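# Load a white part from the tote into a mould nest

## Task

Pick one white plastic part out of the blue tote and put it, narrow end pointing down and pushed fully home, into the empty nest of the mould on the rotary table that sits closest to the arms. The tote must stay upright in its place with the remaining parts still inside it. Finish with both grippers released, so that neither arm is in contact with any movable object.

## Robot and tools

Robot: two arms, left_arm and right_arm, each with a parallel two-finger gripper. A gripper's fingers point along its own +z axis and close along its own y axis. end_effector_position is the point between the finger pads, just under 1 cm behind the tips.

Frame: all printed hand positions (metres), quaternions (end_effector_quat_wxyz) and targets are in the scene frame. Its origin is at table-top height, midway between the two arms' nominal bases. +z is up, +x points out over the table, and left_arm sits on the +y side. Image left and right do not match the arm names. The real bases are offset from nominal; a BASES line, if present, gives the calibrated places. Printed poses can be wrong by a few cm, more at long reach.

Row layout (shared by execute_actions and move): one list of 14 numbers covering both arms, each in [-1, 1]. Order: left_arm dx, dy, dz, rx, ry, rz, opening, then right_arm dx, dy, dz, rx, ry, rz, opening. dx..rz are offsets, not poses: they are measured along the scene axes from that arm's Hand target at the start of the action or move, and the arm rotates about its Hand target's position. Scale: 1.0 = 0.6 m for dx/dy/dz and 180 degrees for rx/ry/rz, which together form a single rotation vector. If dx,dy,dz has length above 1.0 it may be shortened along its direction. Opening is absolute, not an offset: +1 fully open (about 87 mm between pads), +0.5 about 69 mm, 0 about 43 mm, -0.5 about 18 mm, -1 closed. Sending 0 for all six pose numbers re-commands the current Hand target; sending 0 as an opening is a real command, so to keep a gripper as it is, send its present opening again.

execute_actions(actions, cameras): actions is a list of actions; each action is a list of up to 15 rows, one per 1/30 s step, and a short table repeats its last row to fill 15 steps. Each row is counted from the action's start pose, not from the row before, and each new action begins from the current Hand target, so repeating an offset moves further. An empty list just returns state and images. cameras picks images: omitted, null or ["all"] for all, [] for none; an unknown name invalidates the call.

move(target, speed, blend, opening_speed, blocking, cameras): drives each gripper in a straight line toward target. target is one 14-number row or a list of up to 15 rows; every row is an offset from the same starting Hand targets, not chained. speed in m/s, 0.002 to 0.5, default 0.25 (rotation up to twice that in rad/s), one value or one per target. blend in m rounds corners in a list (0 = stop at each). opening_speed, at least 0.2 per second on the -1..+1 scale, ramps openings gradually. blocking=false returns after about 0.5 s while the motion continues. Paths end together, last at least 0.5 s and are cut at 10 s. They ignore obstacles and the other arm. New openings in later rows are applied only after all arms stop at that row. The result adds a move: line: done, off_target, moving, held or fault, plus limits (paced = pose clipped, held = steps withheld). Neither done nor off_target tells you about contact.

wait(seconds 0 to 10): lets time pass with commands held. stop(): brakes a running move. zoom_image(camera, region [x0,y0,x1,y1] in pixels, at most 504x504): closer view of the latest image of cam_head_left, cam_head_right, cam_high, cam_low, cam_left_wrist or cam_right_wrist (all 896x504). finished_scene(scene): ends the scene for good; call it only once the part is seated and both grippers are clear.

Results: Hand target is the last commanded pose after clipping, and the base for the next offsets. Each step the controller clips commands to within 100 mm and 20 degrees of the measured pose, so a gripper can settle short; send the remaining gap as a new offset. Friction and weight can leave it low, short or tilted, and small moves may fail or drift sideways, so check position and orientation after every move. grip_measured reports finger position on the opening scale. To grip, command about 0.04 below the reading at first contact. Joint velocities 'within noise' means the arm is at rest. Joint torques include gravity and wrap at ±28 N m on joints 1 to 3. Tool commands shows the current gripper commands.

Cautions: go slowly near contact, because faster moves and targets set deep past the contact press harder, and a blocked arm keeps pushing until you command its target back past the gripper. Don't let the arms or grippers collide; the clearance check does not protect gripper against gripper. Do not route a path close to an arm's own base, since that can flip its shoulder; go around instead, and take care with the wrist near the waist axis. Don't drop the part or release it while moving, don't knock over the tote, and don't let anything leave the table. Parts may be tugged briefly while held. Avoid long stretched holds or pushing toward unreachable poses: motors heat, a MOTOR HOT line appears at 75 °C, a fault at 90 °C folds that arm and disables it, and at 100 °C it collapses. Joint ranges (rad): waist -2.618 to 3.054, shoulder 0 to 3.142, elbow 0 to 3.142 (straight at 2.901), wrist pitch and yaw ±1.571, wrist roll ±2.094.

Each tool is called after "Call:" in YAML: its name, and indented under it one key for each argument.

## Session

Call:
execute_actions:
  actions: []

Scene clock: 0.00 s.
left_arm: end_effector_position=(+0.1813, +0.0587, +0.1706) grip_measured=+1.000 end_effector_quat_wxyz=(+0.381, +0.107, +0.910, +0.125) | right_arm: end_effector_position=(+0.4298, -0.5410, +0.2845) grip_measured=+0.985 end_effector_quat_wxyz=(+0.454, -0.058, +0.884, +0.100)
Joint positions: left_arm=[-1.371 1.684 1.377 -1.277 -0.824 -1.154 1] | right_arm=[-0.527 1.9 1.947 -0.845 -0.654 -0.408 0.993]
Joint velocities: within noise
Joint torques (N m): no reading
Motor temperatures (°C): left_arm=[30 35 38 29 27 29 29] | right_arm=[31 41 36 30 27 28 31]
Heat: left arm: 38 °C; right arm: 41 °C.
Hand target: left_arm +0.1818, +0.0576, +0.1733; +0.383, +0.105, +0.910, +0.121 | right_arm +0.4302, -0.5411, +0.2951; +0.464, -0.063, +0.878, +0.093
Tool commands: left_gripper/opening=+1.0 right_gripper/opening=+1.0

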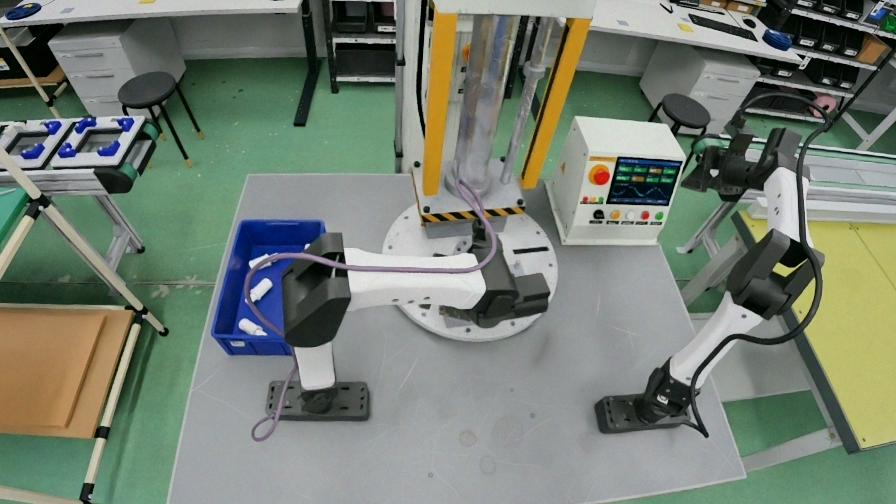

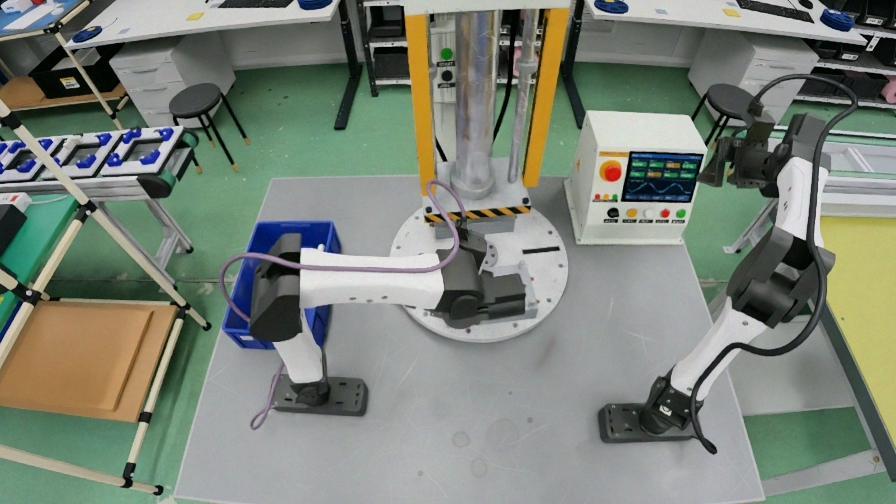

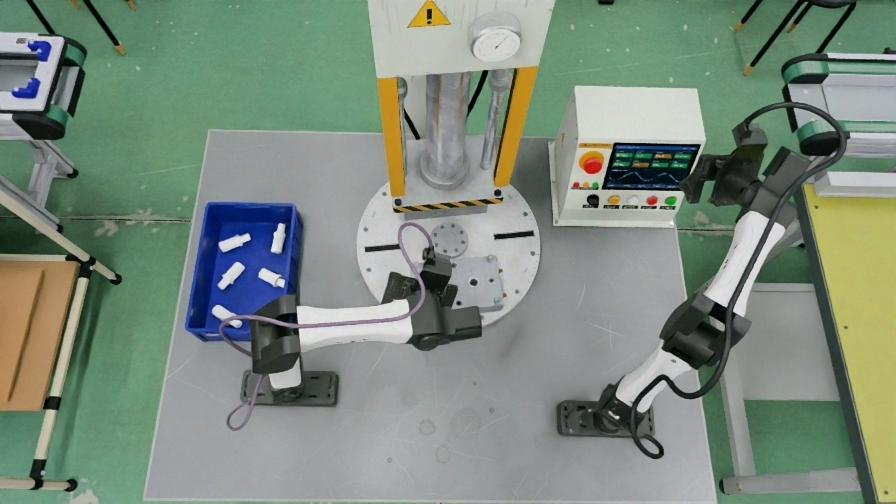

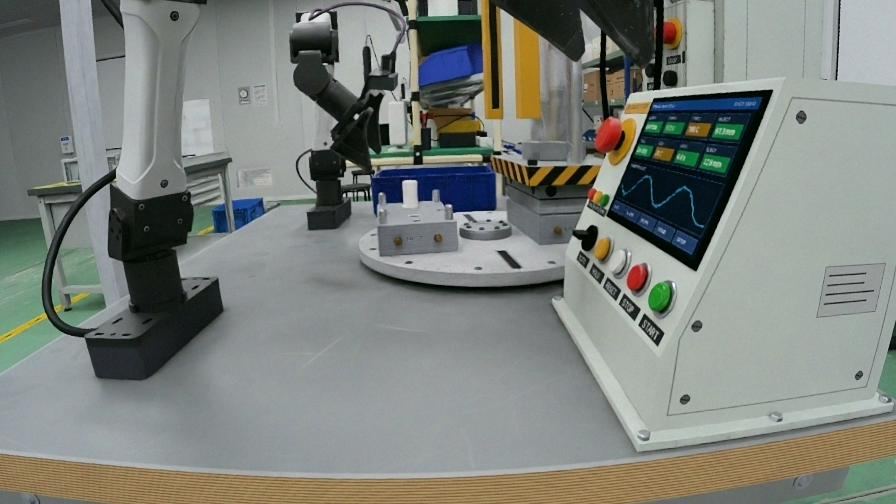

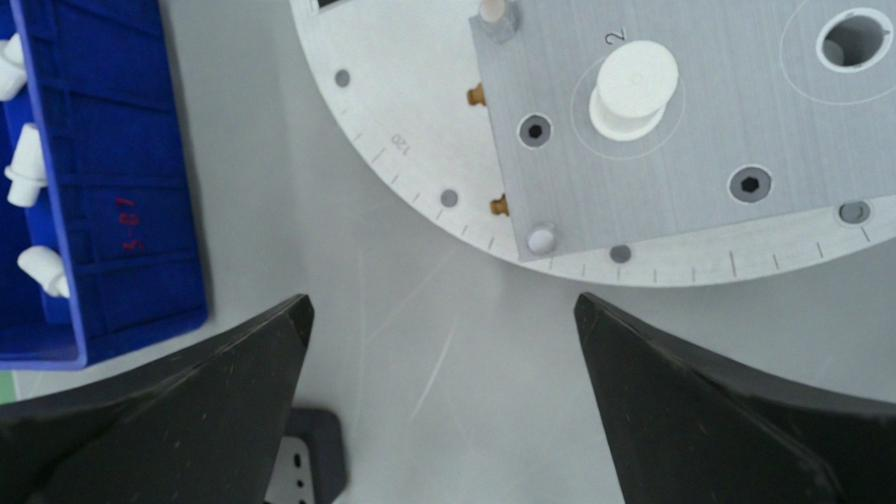

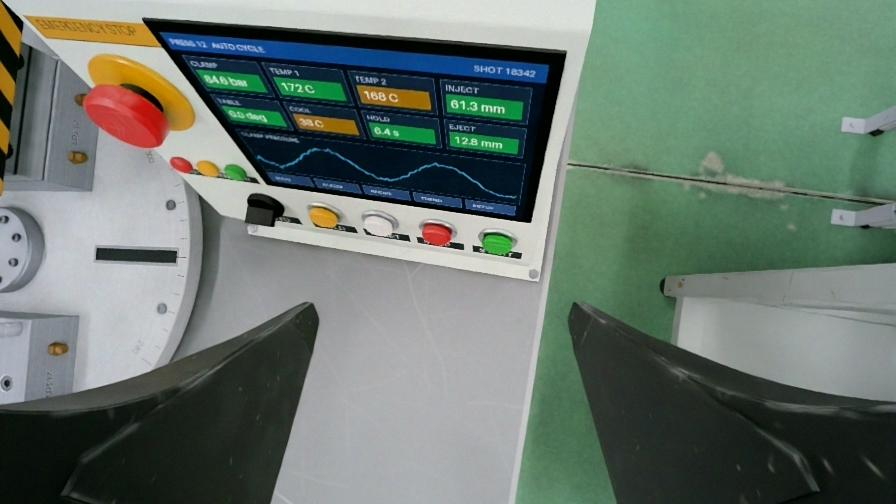

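Call:
zoom_image:
  camera: "cam_left_wrist"
  region: [460, 0, 896, 290]

Call:
zoom_image:
  camera: "cam_high"
  region: [170, 190, 330, 360]

Call:
zoom_image:
  camera: "cam_high"
  region: [350, 180, 550, 350]

Call:
zoom_image:
  camera: "cam_low"
  region: [340, 150, 540, 300]

Scaled by 1.156 from the camera's 896x504 image, which has a finer 1280x720 frame.

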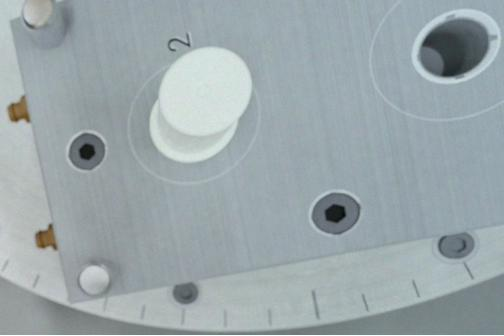

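Scaled by 2.965 from the camera's 896x504 image, which has a finer 1280x720 frame.

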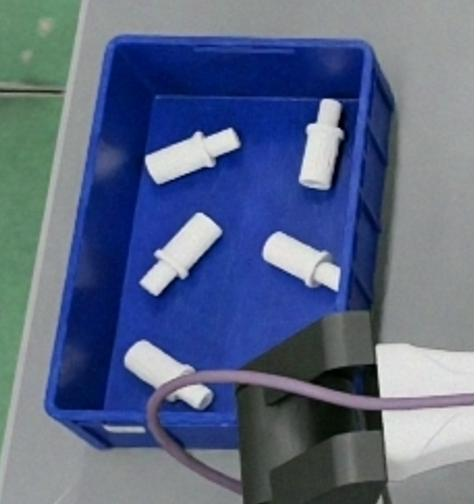

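Scaled by 2.520 from the camera's 896x504 image, which has a finer 1280x720 frame.

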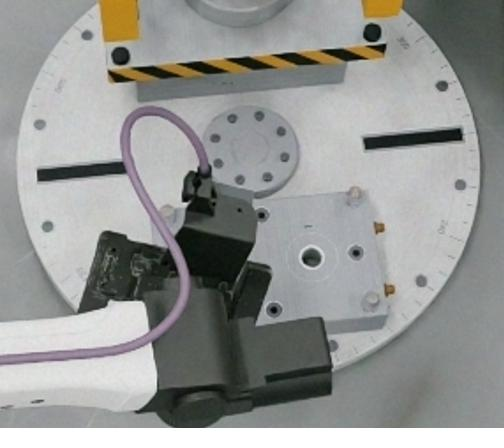

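Scaled by 2.520 from the camera's 896x504 image, which has a finer 1280x720 frame.

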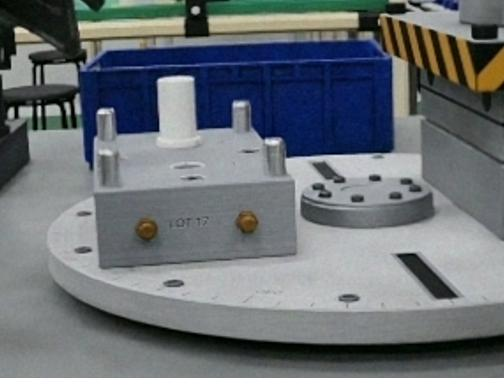

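Call:
move:
  target:
    - [0.113,0,0.245,0,0,0,1,0,0,0,0,0,0,1]
    - [0.147,0.67,0.245,0.0186,0.265,-0.156,1,0,0,0,0,0,0,1]
  blend: 0.05

Scene clock: 49.87 s.
left_arm: end_effector_position=(+0.2684, +0.4587, +0.3157) grip_measured=+1.000 end_effector_quat_wxyz=(+0.119, +0.359, +0.915, +0.138) | right_arm: end_effector_position=(+0.4298, -0.5410, +0.2845) grip_measured=+0.985 end_effector_quat_wxyz=(+0.454, -0.058, +0.884, +0.100)
Joint positions: left_arm=[0.386 1.486 1.856 -1.576 -0.041 1.129 1] | right_arm=[-0.527 1.9 1.947 -0.845 -0.654 -0.408 0.993]
Joint velocities: within noise
Joint torques (N m): left_arm=[0.2 -3.78 8.53 0.85 0.02 0.06] | right_arm=[-0.35 -8.91 7.39 1.75 -0.24 0.01]
Motor temperatures (°C): left_arm=[30 39 40 29 28 29 28] | right_arm=[31 50 41 32 27 28 31]
Heat: left arm: 40 °C; right arm: 50 °C.
Hand target: left_arm +0.2700, +0.4595, +0.3201; +0.006, +0.366, +0.931, +0.007 | right_arm +0.4302, -0.5411, +0.2951; +0.464, -0.063, +0.878, +0.093
Off the commanded pose: left_arm 0.005 m, 21 deg; orientation clipped | right_arm 0.011 m, 2 deg.
joint sent to its limit (left arm) — joint 4 (wrist pitch), lower limit. The joint targets are off in orientation, not in position.
move: off_target (left_arm, right_arm); limits=paced
camera_calibration:
cam_left_wrist: T_world_to_cam=[[-0.622125, -0.709618, -0.330762, 0.593588], [-0.69783, 0.311058, 0.645194, -0.137405], [-0.354955, 0.632207, -0.68871, 0.157557], [0, 0, 0, 1]] pos_world=[0.329326, 0.364353, 0.393501]

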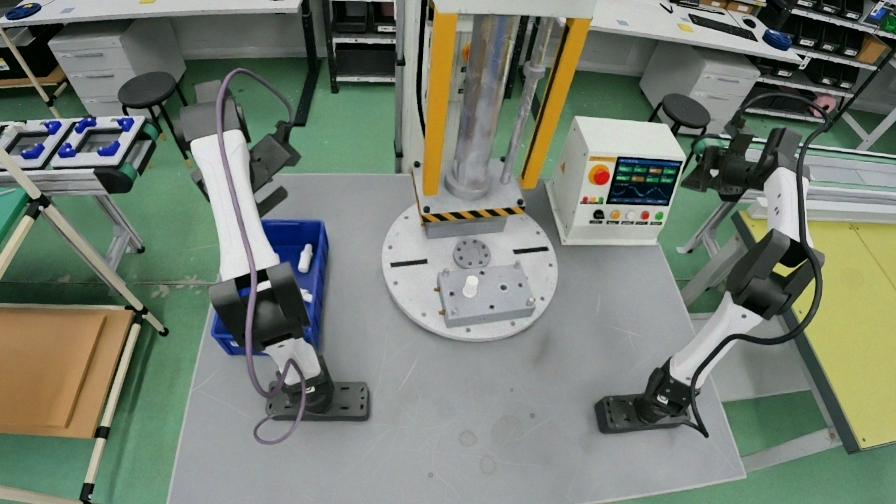

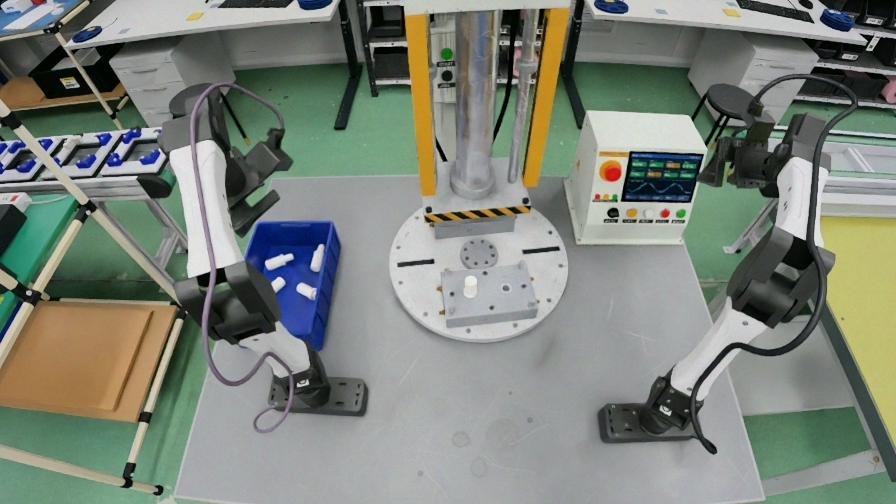

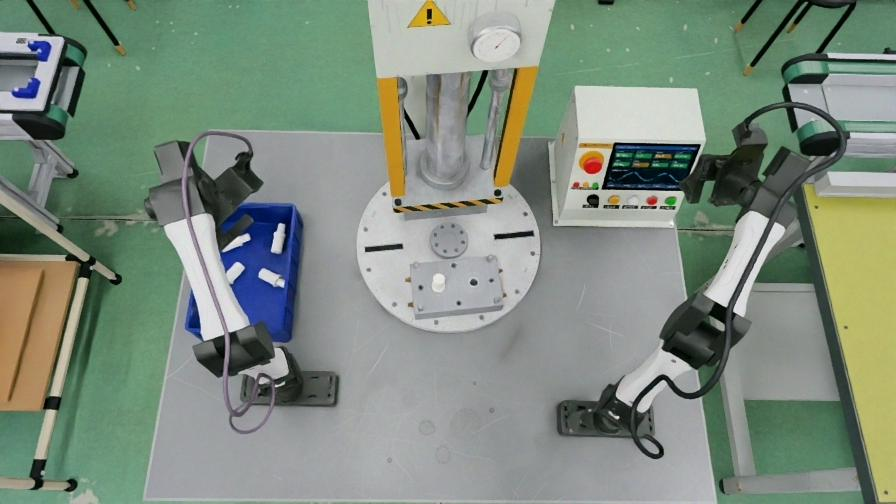

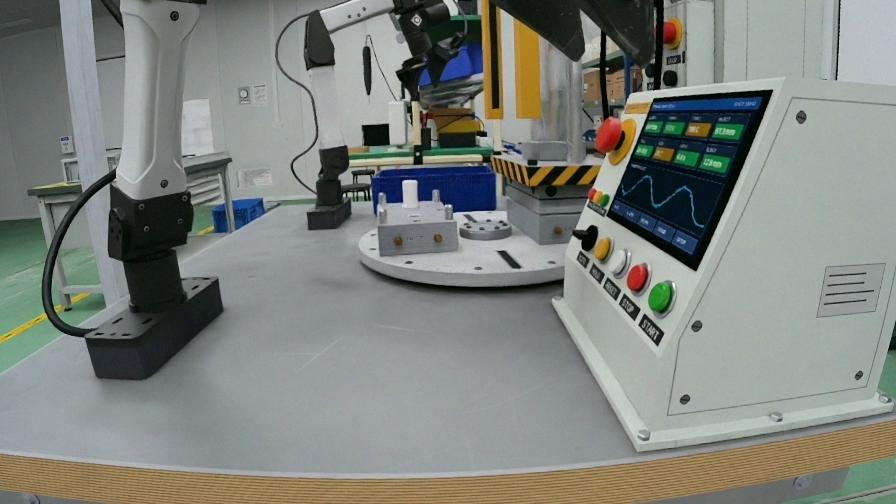

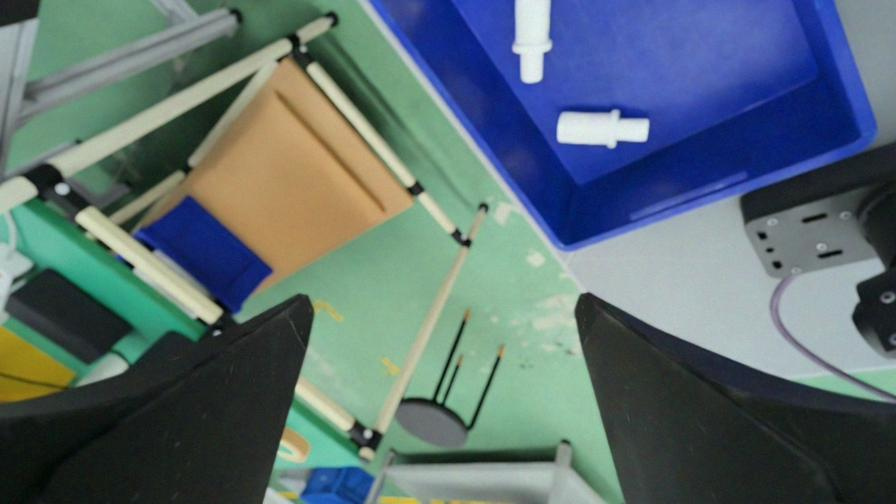

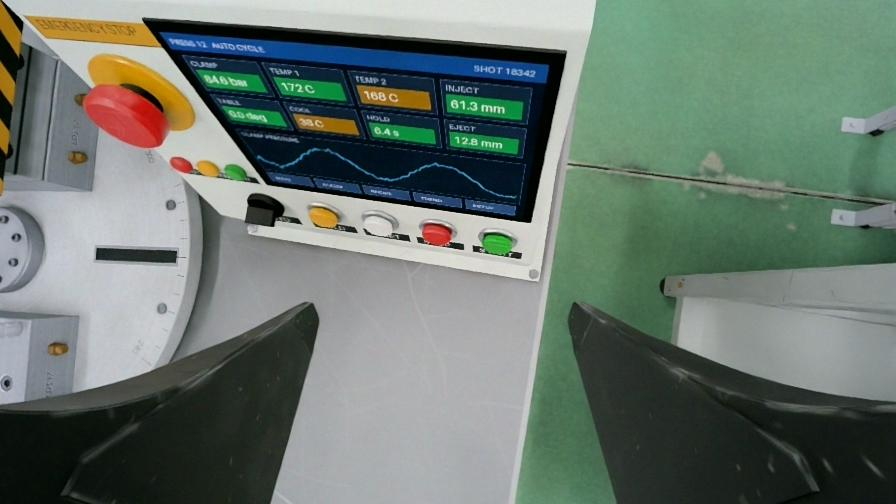

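Call:
move:
  target: [0.013,0.0475,-0.2,0,0,0,1,-0.35,0.2,-0.16,0,0,0,1]

Scene clock: 65.37 s.
left_arm: end_effector_position=(+0.2755, +0.4875, +0.2068) grip_measured=+1.000 end_effector_quat_wxyz=(+0.004, +0.364, +0.931, +0.016) | right_arm: end_effector_position=(+0.2228, -0.4229, +0.2013) grip_measured=+0.985 end_effector_quat_wxyz=(+0.466, -0.060, +0.879, +0.088)
Joint positions: left_arm=[0.478 1.718 1.672 -1.497 -0.015 1.212 1] | right_arm=[-0.57 0.886 0.767 -0.666 -0.677 -0.44 0.993]
Joint velocities: within noise
Joint torques (N m): left_arm=[1.24 -5.64 6.09 0.45 0.29 0.1] | right_arm=[-0.96 -1.7 5.85 1.6 -0.33 -0.09]
Motor temperatures (°C): left_arm=[30 38 41 29 27 29 28] | right_arm=[31 51 42 33 27 28 31]
Heat: left arm: 41 °C; right arm: 51 °C.
Hand target: left_arm +0.2778, +0.4881, +0.2002; +0.006, +0.366, +0.931, +0.007 | right_arm +0.2202, -0.4210, +0.1991; +0.464, -0.063, +0.878, +0.093
Off the commanded pose: left_arm 0.007 m, 1 deg | right_arm 0.004 m, 1 deg.
move: done
camera_calibration:
cam_left_wrist: T_world_to_cam=[[-0.67358, -0.738723, -0.0240315, 0.547323], [-0.480777, 0.413222, 0.77337, -0.207167], [-0.561376, 0.532481, -0.633499, 0.160933], [0, 0, 0, 1]] pos_world=[0.359408, 0.404232, 0.27532]
cam_right_wrist: T_world_to_cam=[[0.179547, -0.979959, -0.0862743, -0.441041], [-0.976803, -0.167188, -0.133809, 0.199176], [0.116704, 0.108298, -0.987245, 0.360106], [0, 0, 0, 1]] pos_world=[0.231718, -0.4379, 0.344114]

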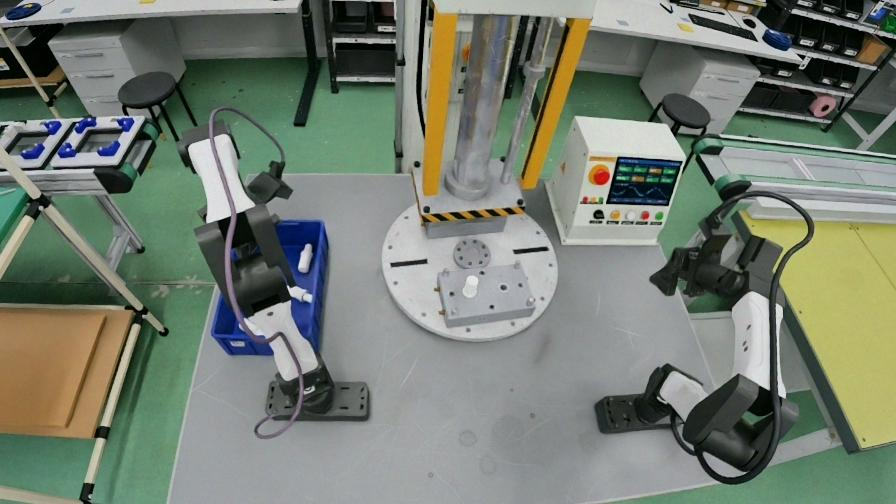

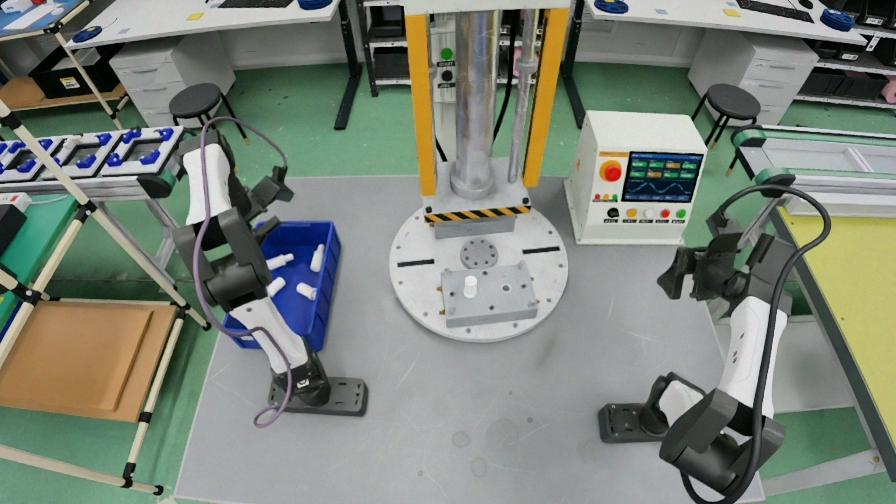

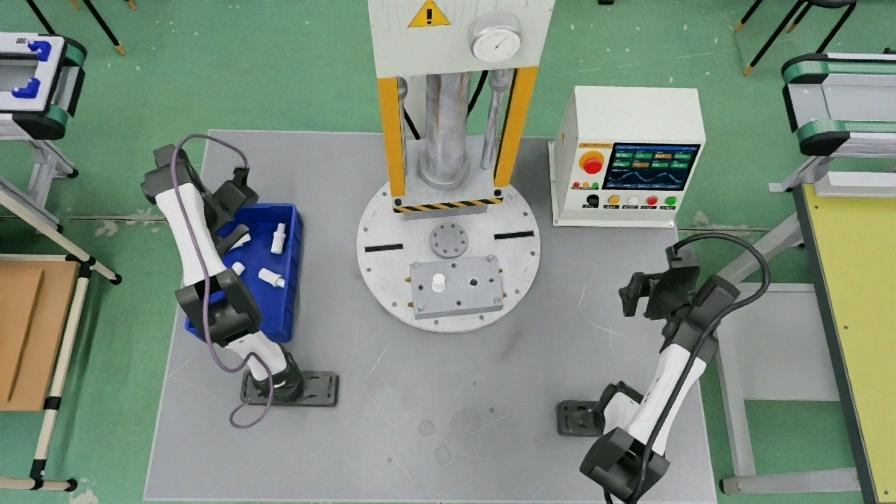

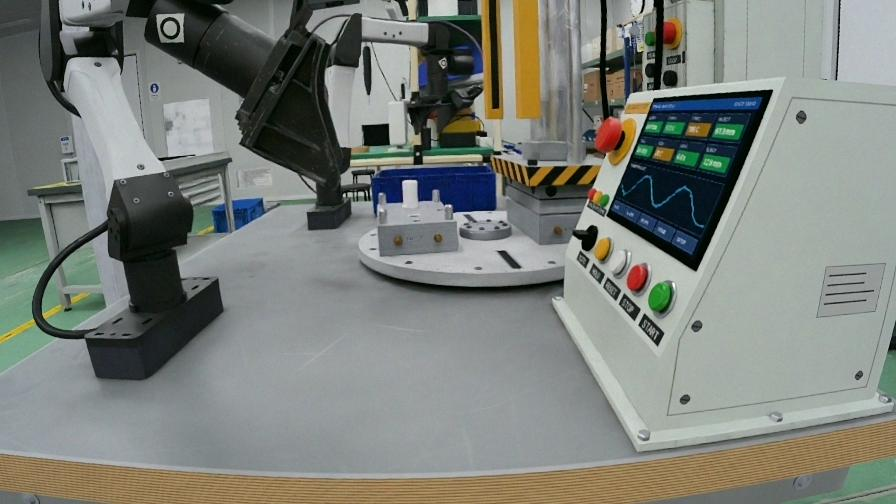

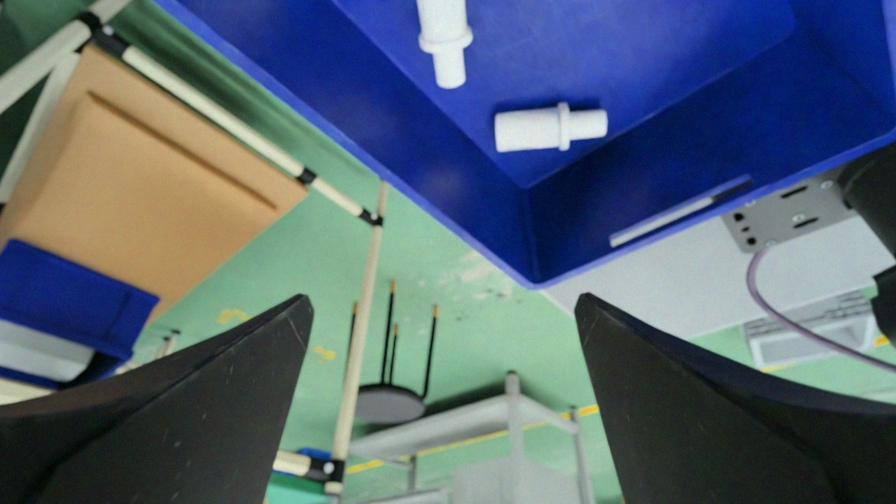

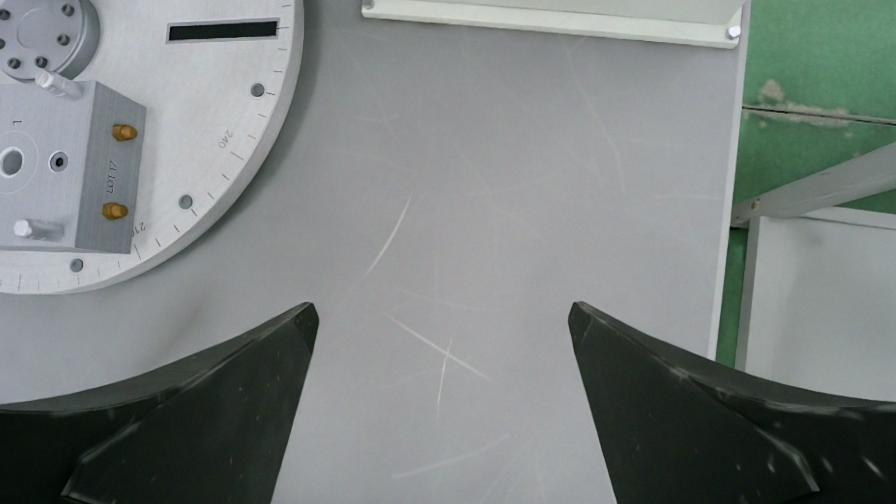

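Call:
move:
  target: [0.019,-0.0145,-0.167,0,0,0.042,1,0,0,0,0,0,0,1]
  cameras: ["cam_left_wrist","cam_high","cam_head_right"]

Scene clock: 79.83 s.
left_arm: end_effector_position=(+0.2881, +0.4831, +0.1070) grip_measured=+1.000 end_effector_quat_wxyz=(+0.006, +0.306, +0.952, +0.015) | right_arm: end_effector_position=(+0.2228, -0.4227, +0.2014) grip_measured=+0.985 end_effector_quat_wxyz=(+0.466, -0.060, +0.878, +0.089)
Joint positions: left_arm=[0.457 1.77 1.337 -1.108 -0.013 1.066 1] | right_arm=[-0.57 0.886 0.767 -0.666 -0.678 -0.441 0.993]
Joint velocities: within noise
Joint torques (N m): left_arm=[0.13 -6.12 6 0.45 0.28 -0.09] | right_arm=[-0.77 -1.62 5.87 1.59 -0.34 -0.12]
Motor temperatures (°C): left_arm=[30 38 41 29 27 29 28] | right_arm=[31 48 42 33 27 28 31]
Heat: left arm: 41 °C; right arm: 48 °C.
Hand target: left_arm +0.2894, +0.4793, +0.1001; +0.006, +0.304, +0.953, +0.007 | right_arm +0.2202, -0.4210, +0.1991; +0.465, -0.063, +0.878, +0.093
Off the commanded pose: left_arm 0.008 m, 1 deg | right_arm 0.004 m, 1 deg.
move: done
camera_calibration:
cam_left_wrist: T_world_to_cam=[[-0.576405, -0.816807, -0.0241608, 0.559946], [-0.533009, 0.353394, 0.768775, -0.0777479], [-0.619402, 0.456004, -0.639063, 0.161366], [0, 0, 0, 1]] pos_world=[0.381266, 0.41126, 0.176422]
Images, in order (width x height): cam_head_right 896x504, cam_high 896x504, cam_left_wrist 896x504.

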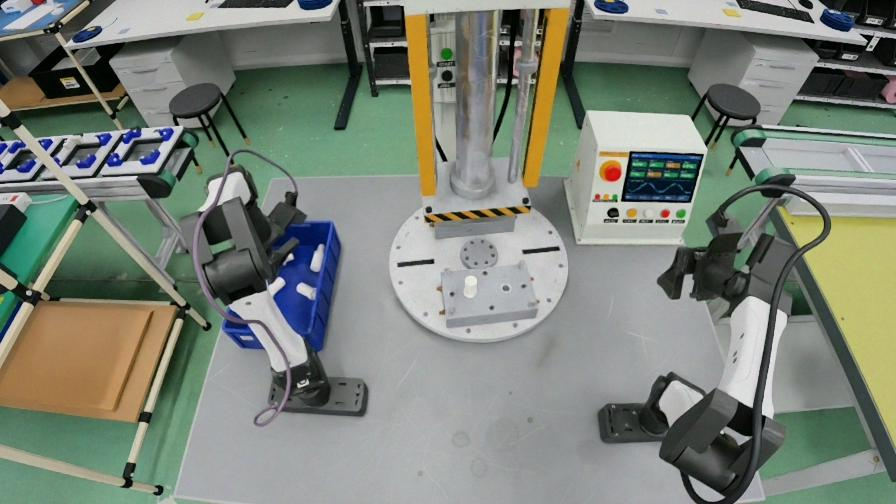

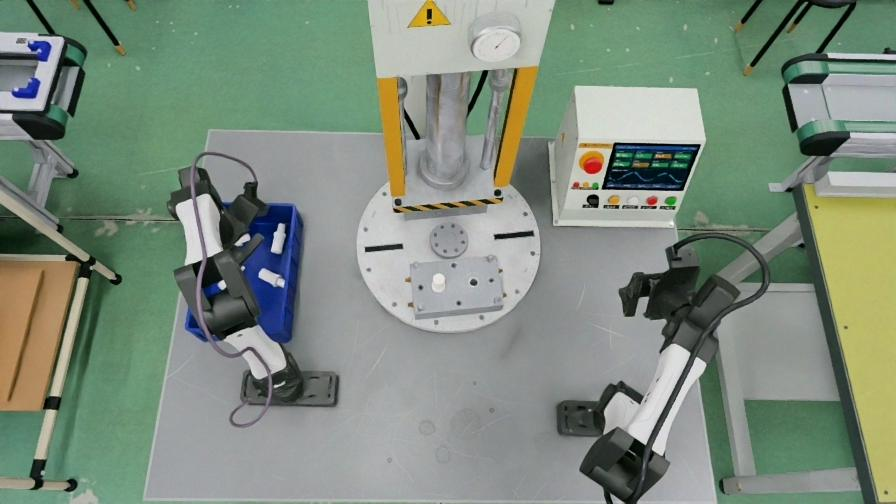

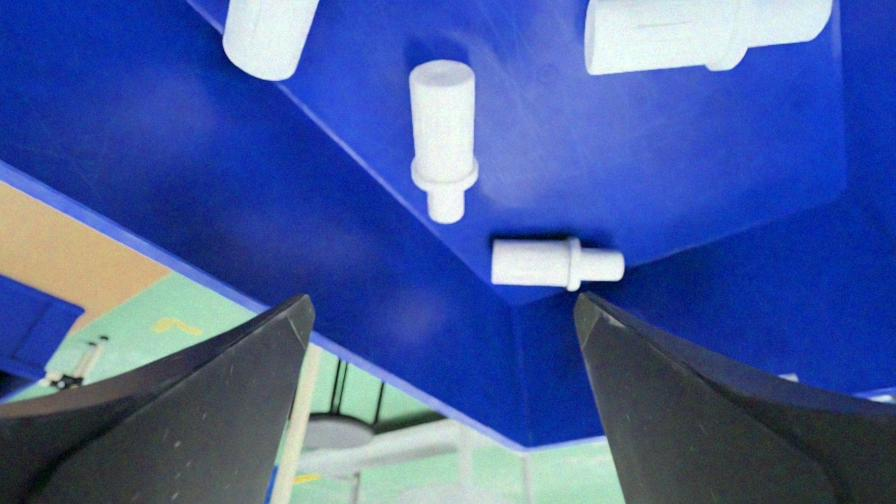

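Call:
move:
  target: [0.011,-0.0105,-0.13,0,0,0,1,0,0,0,0,0,0,1]
  cameras: ["cam_left_wrist"]
  speed: 0.12

Scene clock: 92.37 s.
left_arm: end_effector_position=(+0.2940, +0.4736, +0.0301) grip_measured=+1.000 end_effector_quat_wxyz=(+0.005, +0.306, +0.952, +0.008) | right_arm: end_effector_position=(+0.2228, -0.4227, +0.2014) grip_measured=+0.985 end_effector_quat_wxyz=(+0.466, -0.060, +0.878, +0.089)
Joint positions: left_arm=[0.427 1.882 1.156 -0.827 -0.006 1.036 1] | right_arm=[-0.57 0.886 0.767 -0.666 -0.678 -0.441 0.993]
Joint velocities: within noise
Joint torques (N m): left_arm=[0.49 -6.05 5.61 0.61 0.19 -0.05] | right_arm=[-0.91 -1.74 5.87 1.58 -0.34 -0.13]
Motor temperatures (°C): left_arm=[30 39 41 29 27 29 28] | right_arm=[31 46 42 33 27 28 31]
Heat: left arm: 41 °C; right arm: 46 °C.
Hand target: left_arm +0.2959, +0.4730, +0.0221; +0.005, +0.304, +0.953, +0.007 | right_arm +0.2202, -0.4210, +0.1991; +0.465, -0.063, +0.878, +0.093
Off the commanded pose: left_arm 0.008 m, 0 deg | right_arm 0.004 m, 1 deg.
move: done
camera_calibration:
cam_left_wrist: T_world_to_cam=[[-0.576979, -0.816687, -0.0108399, 0.553392], [-0.527814, 0.3627, 0.768024, -0.017991], [-0.623304, 0.448855, -0.640329, 0.124774], [0, 0, 0, 1]] pos_world=[0.387572, 0.402468, 0.0997129]
Images, in order (width x height): cam_left_wrist 896x504.

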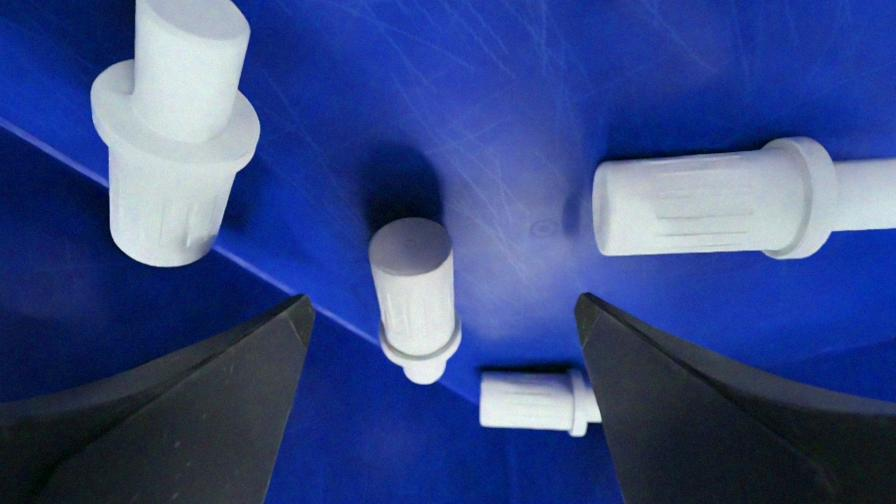

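Call:
move:
  target: [0.0025,0.0125,-0.0133,0,0,0.006,1,0,0,0,0,0,0,1]
  cameras: ["cam_left_wrist"]
  speed: 0.06

Scene clock: 105.47 s.
left_arm: end_effector_position=(+0.2963, +0.4761, +0.0211) grip_measured=+1.000 end_effector_quat_wxyz=(+0.004, +0.303, +0.953, +0.007) | right_arm: end_effector_position=(+0.2228, -0.4227, +0.2014) grip_measured=+0.985 end_effector_quat_wxyz=(+0.466, -0.060, +0.878, +0.089)
Joint positions: left_arm=[0.431 1.911 1.156 -0.8 -0.005 1.035 1] | right_arm=[-0.57 0.886 0.767 -0.666 -0.678 -0.441 0.993]
Joint velocities: within noise
Joint torques (N m): left_arm=[1.69 -5.97 6.42 0.55 0.19 -0.04] | right_arm=[-0.99 -1.72 5.85 1.61 -0.35 -0.09]
Motor temperatures (°C): left_arm=[30 40 41 29 27 29 28] | right_arm=[31 45 42 33 27 28 31]
Heat: left arm: 41 °C; right arm: 45 °C.
Hand target: left_arm +0.2974, +0.4805, +0.0140; +0.005, +0.295, +0.955, +0.007 | right_arm +0.2202, -0.4210, +0.1991; +0.464, -0.063, +0.878, +0.093
Off the commanded pose: left_arm 0.008 m, 1 deg | right_arm 0.004 m, 1 deg.
move: done
camera_calibration:
cam_left_wrist: T_world_to_cam=[[-0.572943, -0.819546, -0.00900736, 0.5568], [-0.528388, 0.360949, 0.768454, -0.0097874], [-0.626532, 0.44504, -0.639842, 0.122127], [0, 0, 0, 1]] pos_world=[0.390359, 0.405505, 0.0906781]
Images, in order (width x height): cam_left_wrist 896x504.

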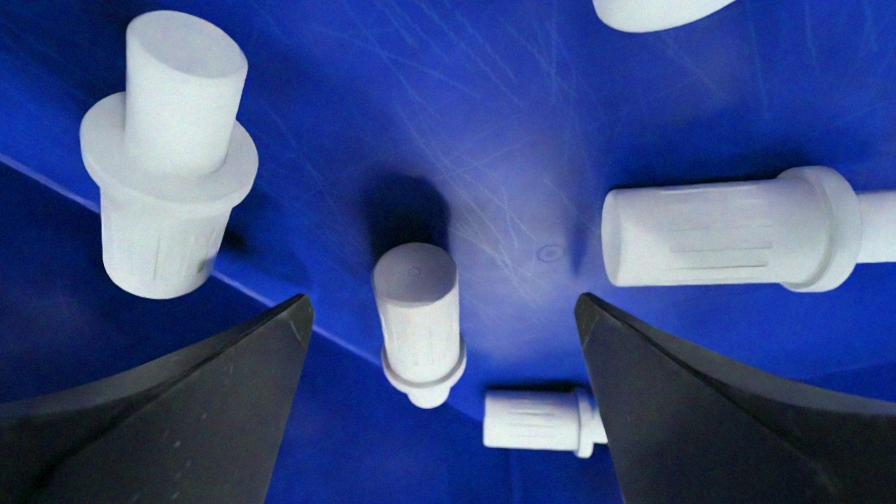

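Call:
move:
  target: [0.0,0.012,0,0,0,0,1,0,0,0,0,0,0,1]
  cameras: ["cam_left_wrist"]
  speed: 0.06

Call:
move:
  target: [0,0,0,0,0,0,-0.6,0,0,0,0,0,0,1]
  cameras: ["cam_left_wrist"]
  opening_speed: 0.6

Scene clock: 114.53 s.
left_arm: end_effector_position=(+0.2928, +0.4811, +0.0183) grip_measured=+1.000 end_effector_quat_wxyz=(+0.002, +0.297, +0.955, +0.005) | right_arm: end_effector_position=(+0.2228, -0.4227, +0.2014) grip_measured=+0.985 end_effector_quat_wxyz=(+0.466, -0.060, +0.878, +0.089)
Joint positions: left_arm=[0.451 1.921 1.156 -0.797 -0.004 1.04 1] | right_arm=[-0.57 0.886 0.767 -0.666 -0.678 -0.441 0.993]
Joint velocities: within noise
Joint torques (N m): left_arm=[1.73 -6.01 7.75 0.48 0.19 0.1] | right_arm=[-0.87 -1.69 5.82 1.56 -0.35 -0.11]
Motor temperatures (°C): left_arm=[30 40 41 29 27 29 28] | right_arm=[31 44 42 33 27 28 31]
Heat: left arm: 41 °C; right arm: 44 °C.
Hand target: left_arm +0.2975, +0.4877, +0.0141; +0.006, +0.295, +0.955, +0.007 | right_arm +0.2202, -0.4210, +0.1991; +0.464, -0.063, +0.878, +0.093
Off the commanded pose: left_arm 0.009 m, 1 deg | right_arm 0.004 m, 1 deg.
move: done
camera_calibration:
cam_left_wrist: T_world_to_cam=[[-0.561046, -0.82778, -0.00273622, 0.55926], [-0.528982, 0.355983, 0.77036, -0.00872248], [-0.636715, 0.433654, -0.637604, 0.124315], [0, 0, 0, 1]] pos_world=[0.388309, 0.41214, 0.0875134]
Images, in order (width x height): cam_left_wrist 896x504.

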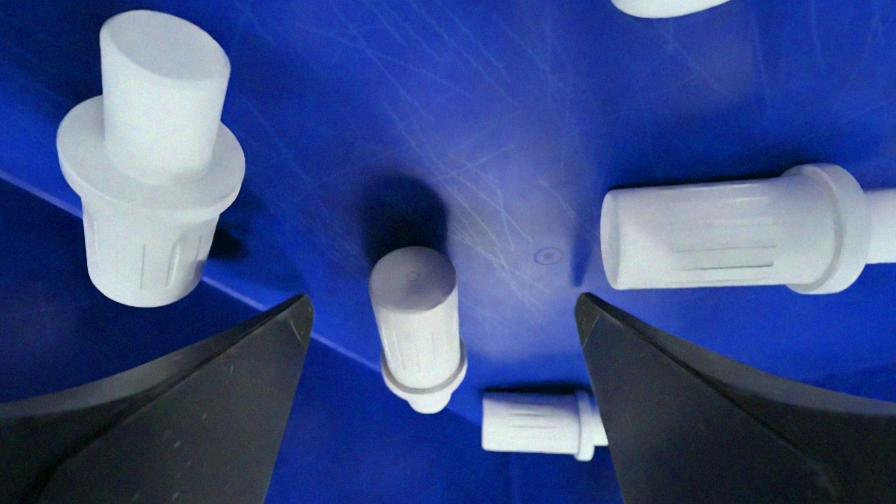

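Scene clock: 117.40 s.
left_arm: end_effector_position=(+0.2931, +0.4830, +0.0182) grip_measured=-0.343 end_effector_quat_wxyz=(+0.004, +0.294, +0.956, +0.007) | right_arm: end_effector_position=(+0.2228, -0.4227, +0.2014) grip_measured=+0.985 end_effector_quat_wxyz=(+0.466, -0.060, +0.878, +0.089)
Joint positions: left_arm=[0.456 1.921 1.156 -0.792 -0.004 1.041 0.328] | right_arm=[-0.57 0.886 0.767 -0.666 -0.678 -0.441 0.993]
Joint velocities: left_arm=[within noise] | right_arm=[0.012 -0.002 -0.002 -0.095 -0.037 -0.154 0.019]
Joint torques (N m): left_arm=[1.32 -6.01 7.79 0.43 0.19 0.11] | right_arm=[-0.94 -1.59 5.91 1.59 -0.36 -0.11]
Motor temperatures (°C): left_arm=[30 40 42 29 27 29 28] | right_arm=[31 44 42 33 27 28 31]
Heat: left arm: 42 °C; right arm: 44 °C.
Hand target: left_arm +0.2975, +0.4877, +0.0141; +0.006, +0.295, +0.955, +0.007 | right_arm +0.2202, -0.4211, +0.1991; +0.464, -0.063, +0.878, +0.092
Off the commanded pose: left_arm 0.008 m, 0 deg | right_arm 0.004 m, 1 deg.
move: done
camera_calibration:
cam_left_wrist: T_world_to_cam=[[-0.557229, -0.83033, -0.00699905, 0.561159], [-0.534052, 0.351919, 0.768728, -0.00567464], [-0.635834, 0.432095, -0.639538, 0.124178], [0, 0, 0, 1]] pos_world=[0.38862, 0.414287, 0.0877061]
Images, in order (width x height): cam_left_wrist 896x504.

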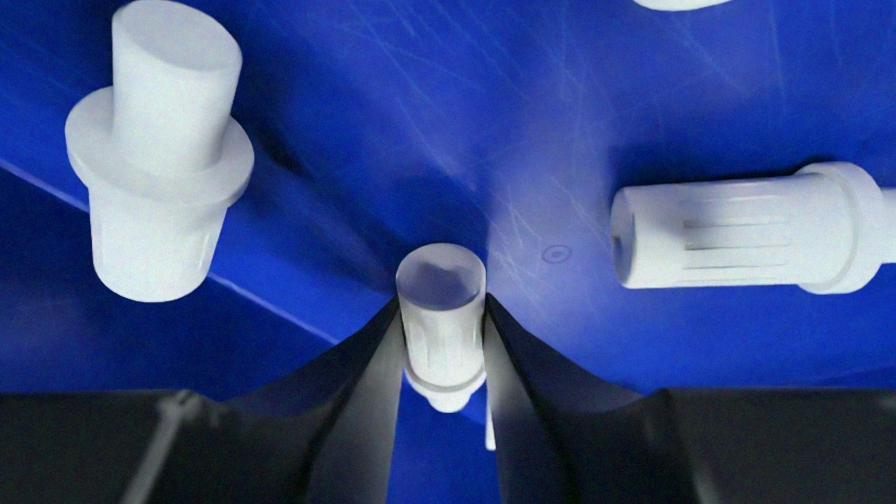

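Call:
move:
  target:
    - [0,0,0.31,0,0,0,-0.6,0,0,0,0,0,0,1]
    - [0.104,-0.313,0.477,-0.231,-0.4415,0.0587,-0.6,0,0,0,0,0,0,1]
  blend: 0.03
  cameras: ["cam_left_wrist","cam_high","cam_head_left"]
  speed: 0.2

Scene clock: 154.73 s.
left_arm: end_effector_position=(+0.3606, +0.3012, +0.3001) grip_measured=-0.343 end_effector_quat_wxyz=(+0.692, +0.126, +0.700, -0.122) | right_arm: end_effector_position=(+0.2228, -0.4227, +0.2014) grip_measured=+0.985 end_effector_quat_wxyz=(+0.466, -0.060, +0.878, +0.089)
Joint positions: left_arm=[0.274 0.864 0.617 0.232 0.614 0.012 0.328] | right_arm=[-0.57 0.886 0.767 -0.666 -0.678 -0.441 0.993]
Joint velocities: within noise
Joint torques (N m): left_arm=[0.08 -2.21 7.31 1.88 -0.02 -0.09] | right_arm=[-0.91 -1.68 5.85 1.59 -0.32 -0.09]
Motor temperatures (°C): left_arm=[30 40 43 29 27 29 29] | right_arm=[31 42 42 33 28 28 31]
Heat: left arm: 43 °C; right arm: 42 °C.
Hand target: left_arm +0.3599, +0.2998, +0.3003; +0.696, +0.122, +0.697, -0.122 | right_arm +0.2202, -0.4211, +0.1991; +0.464, -0.063, +0.878, +0.092
Off the commanded pose: left_arm 0.002 m, 1 deg | right_arm 0.004 m, 1 deg.
move: done
camera_calibration:
cam_left_wrist: T_world_to_cam=[[-0.352227, -0.935906, 0.00394558, 0.40439], [-0.729986, 0.272086, -0.626969, 0.391195], [0.58571, -0.223716, -0.779035, 0.224766], [0, 0, 0, 1]] pos_world=[0.296356, 0.322316, 0.418772]
Images, in order (width x height): cam_head_left 896x504, cam_high 896x504, cam_left_wrist 896x504.

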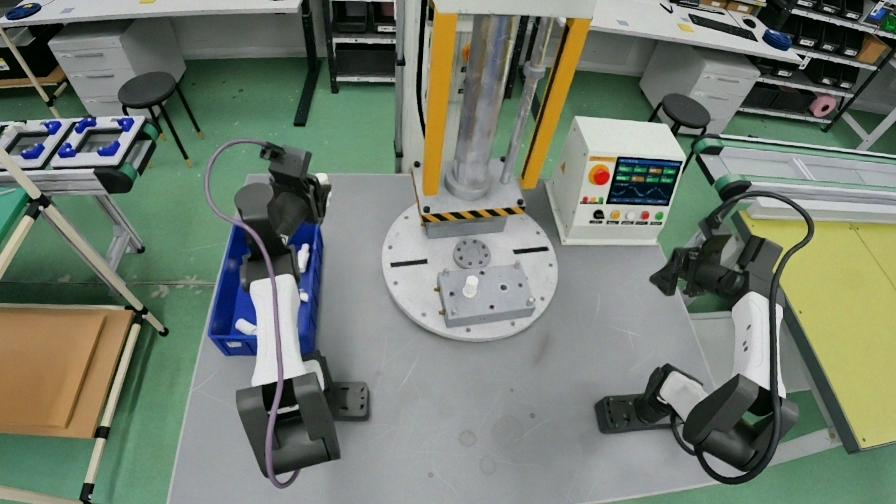

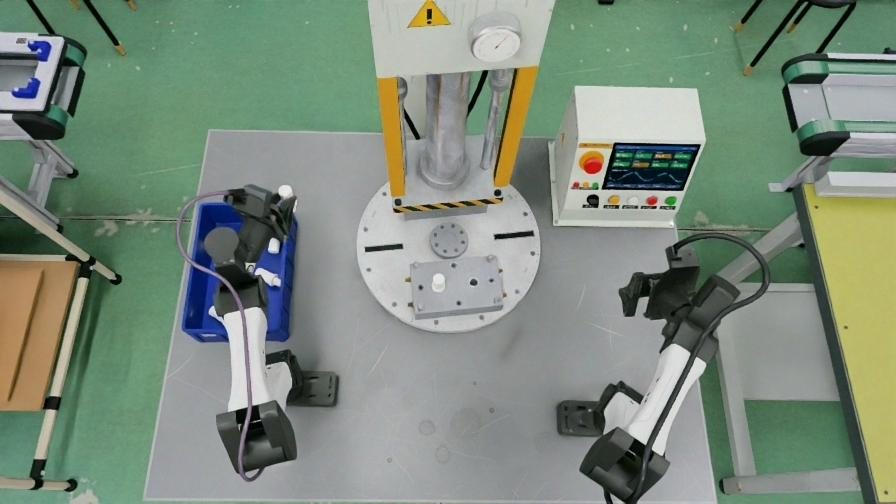

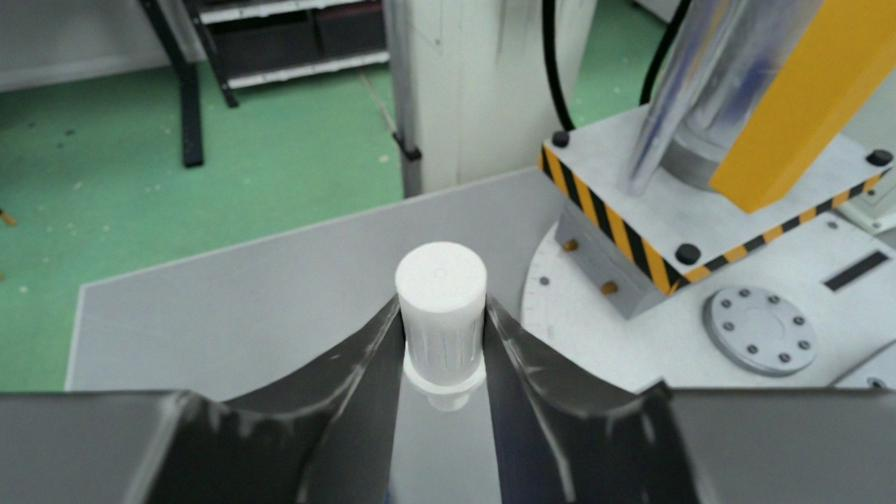

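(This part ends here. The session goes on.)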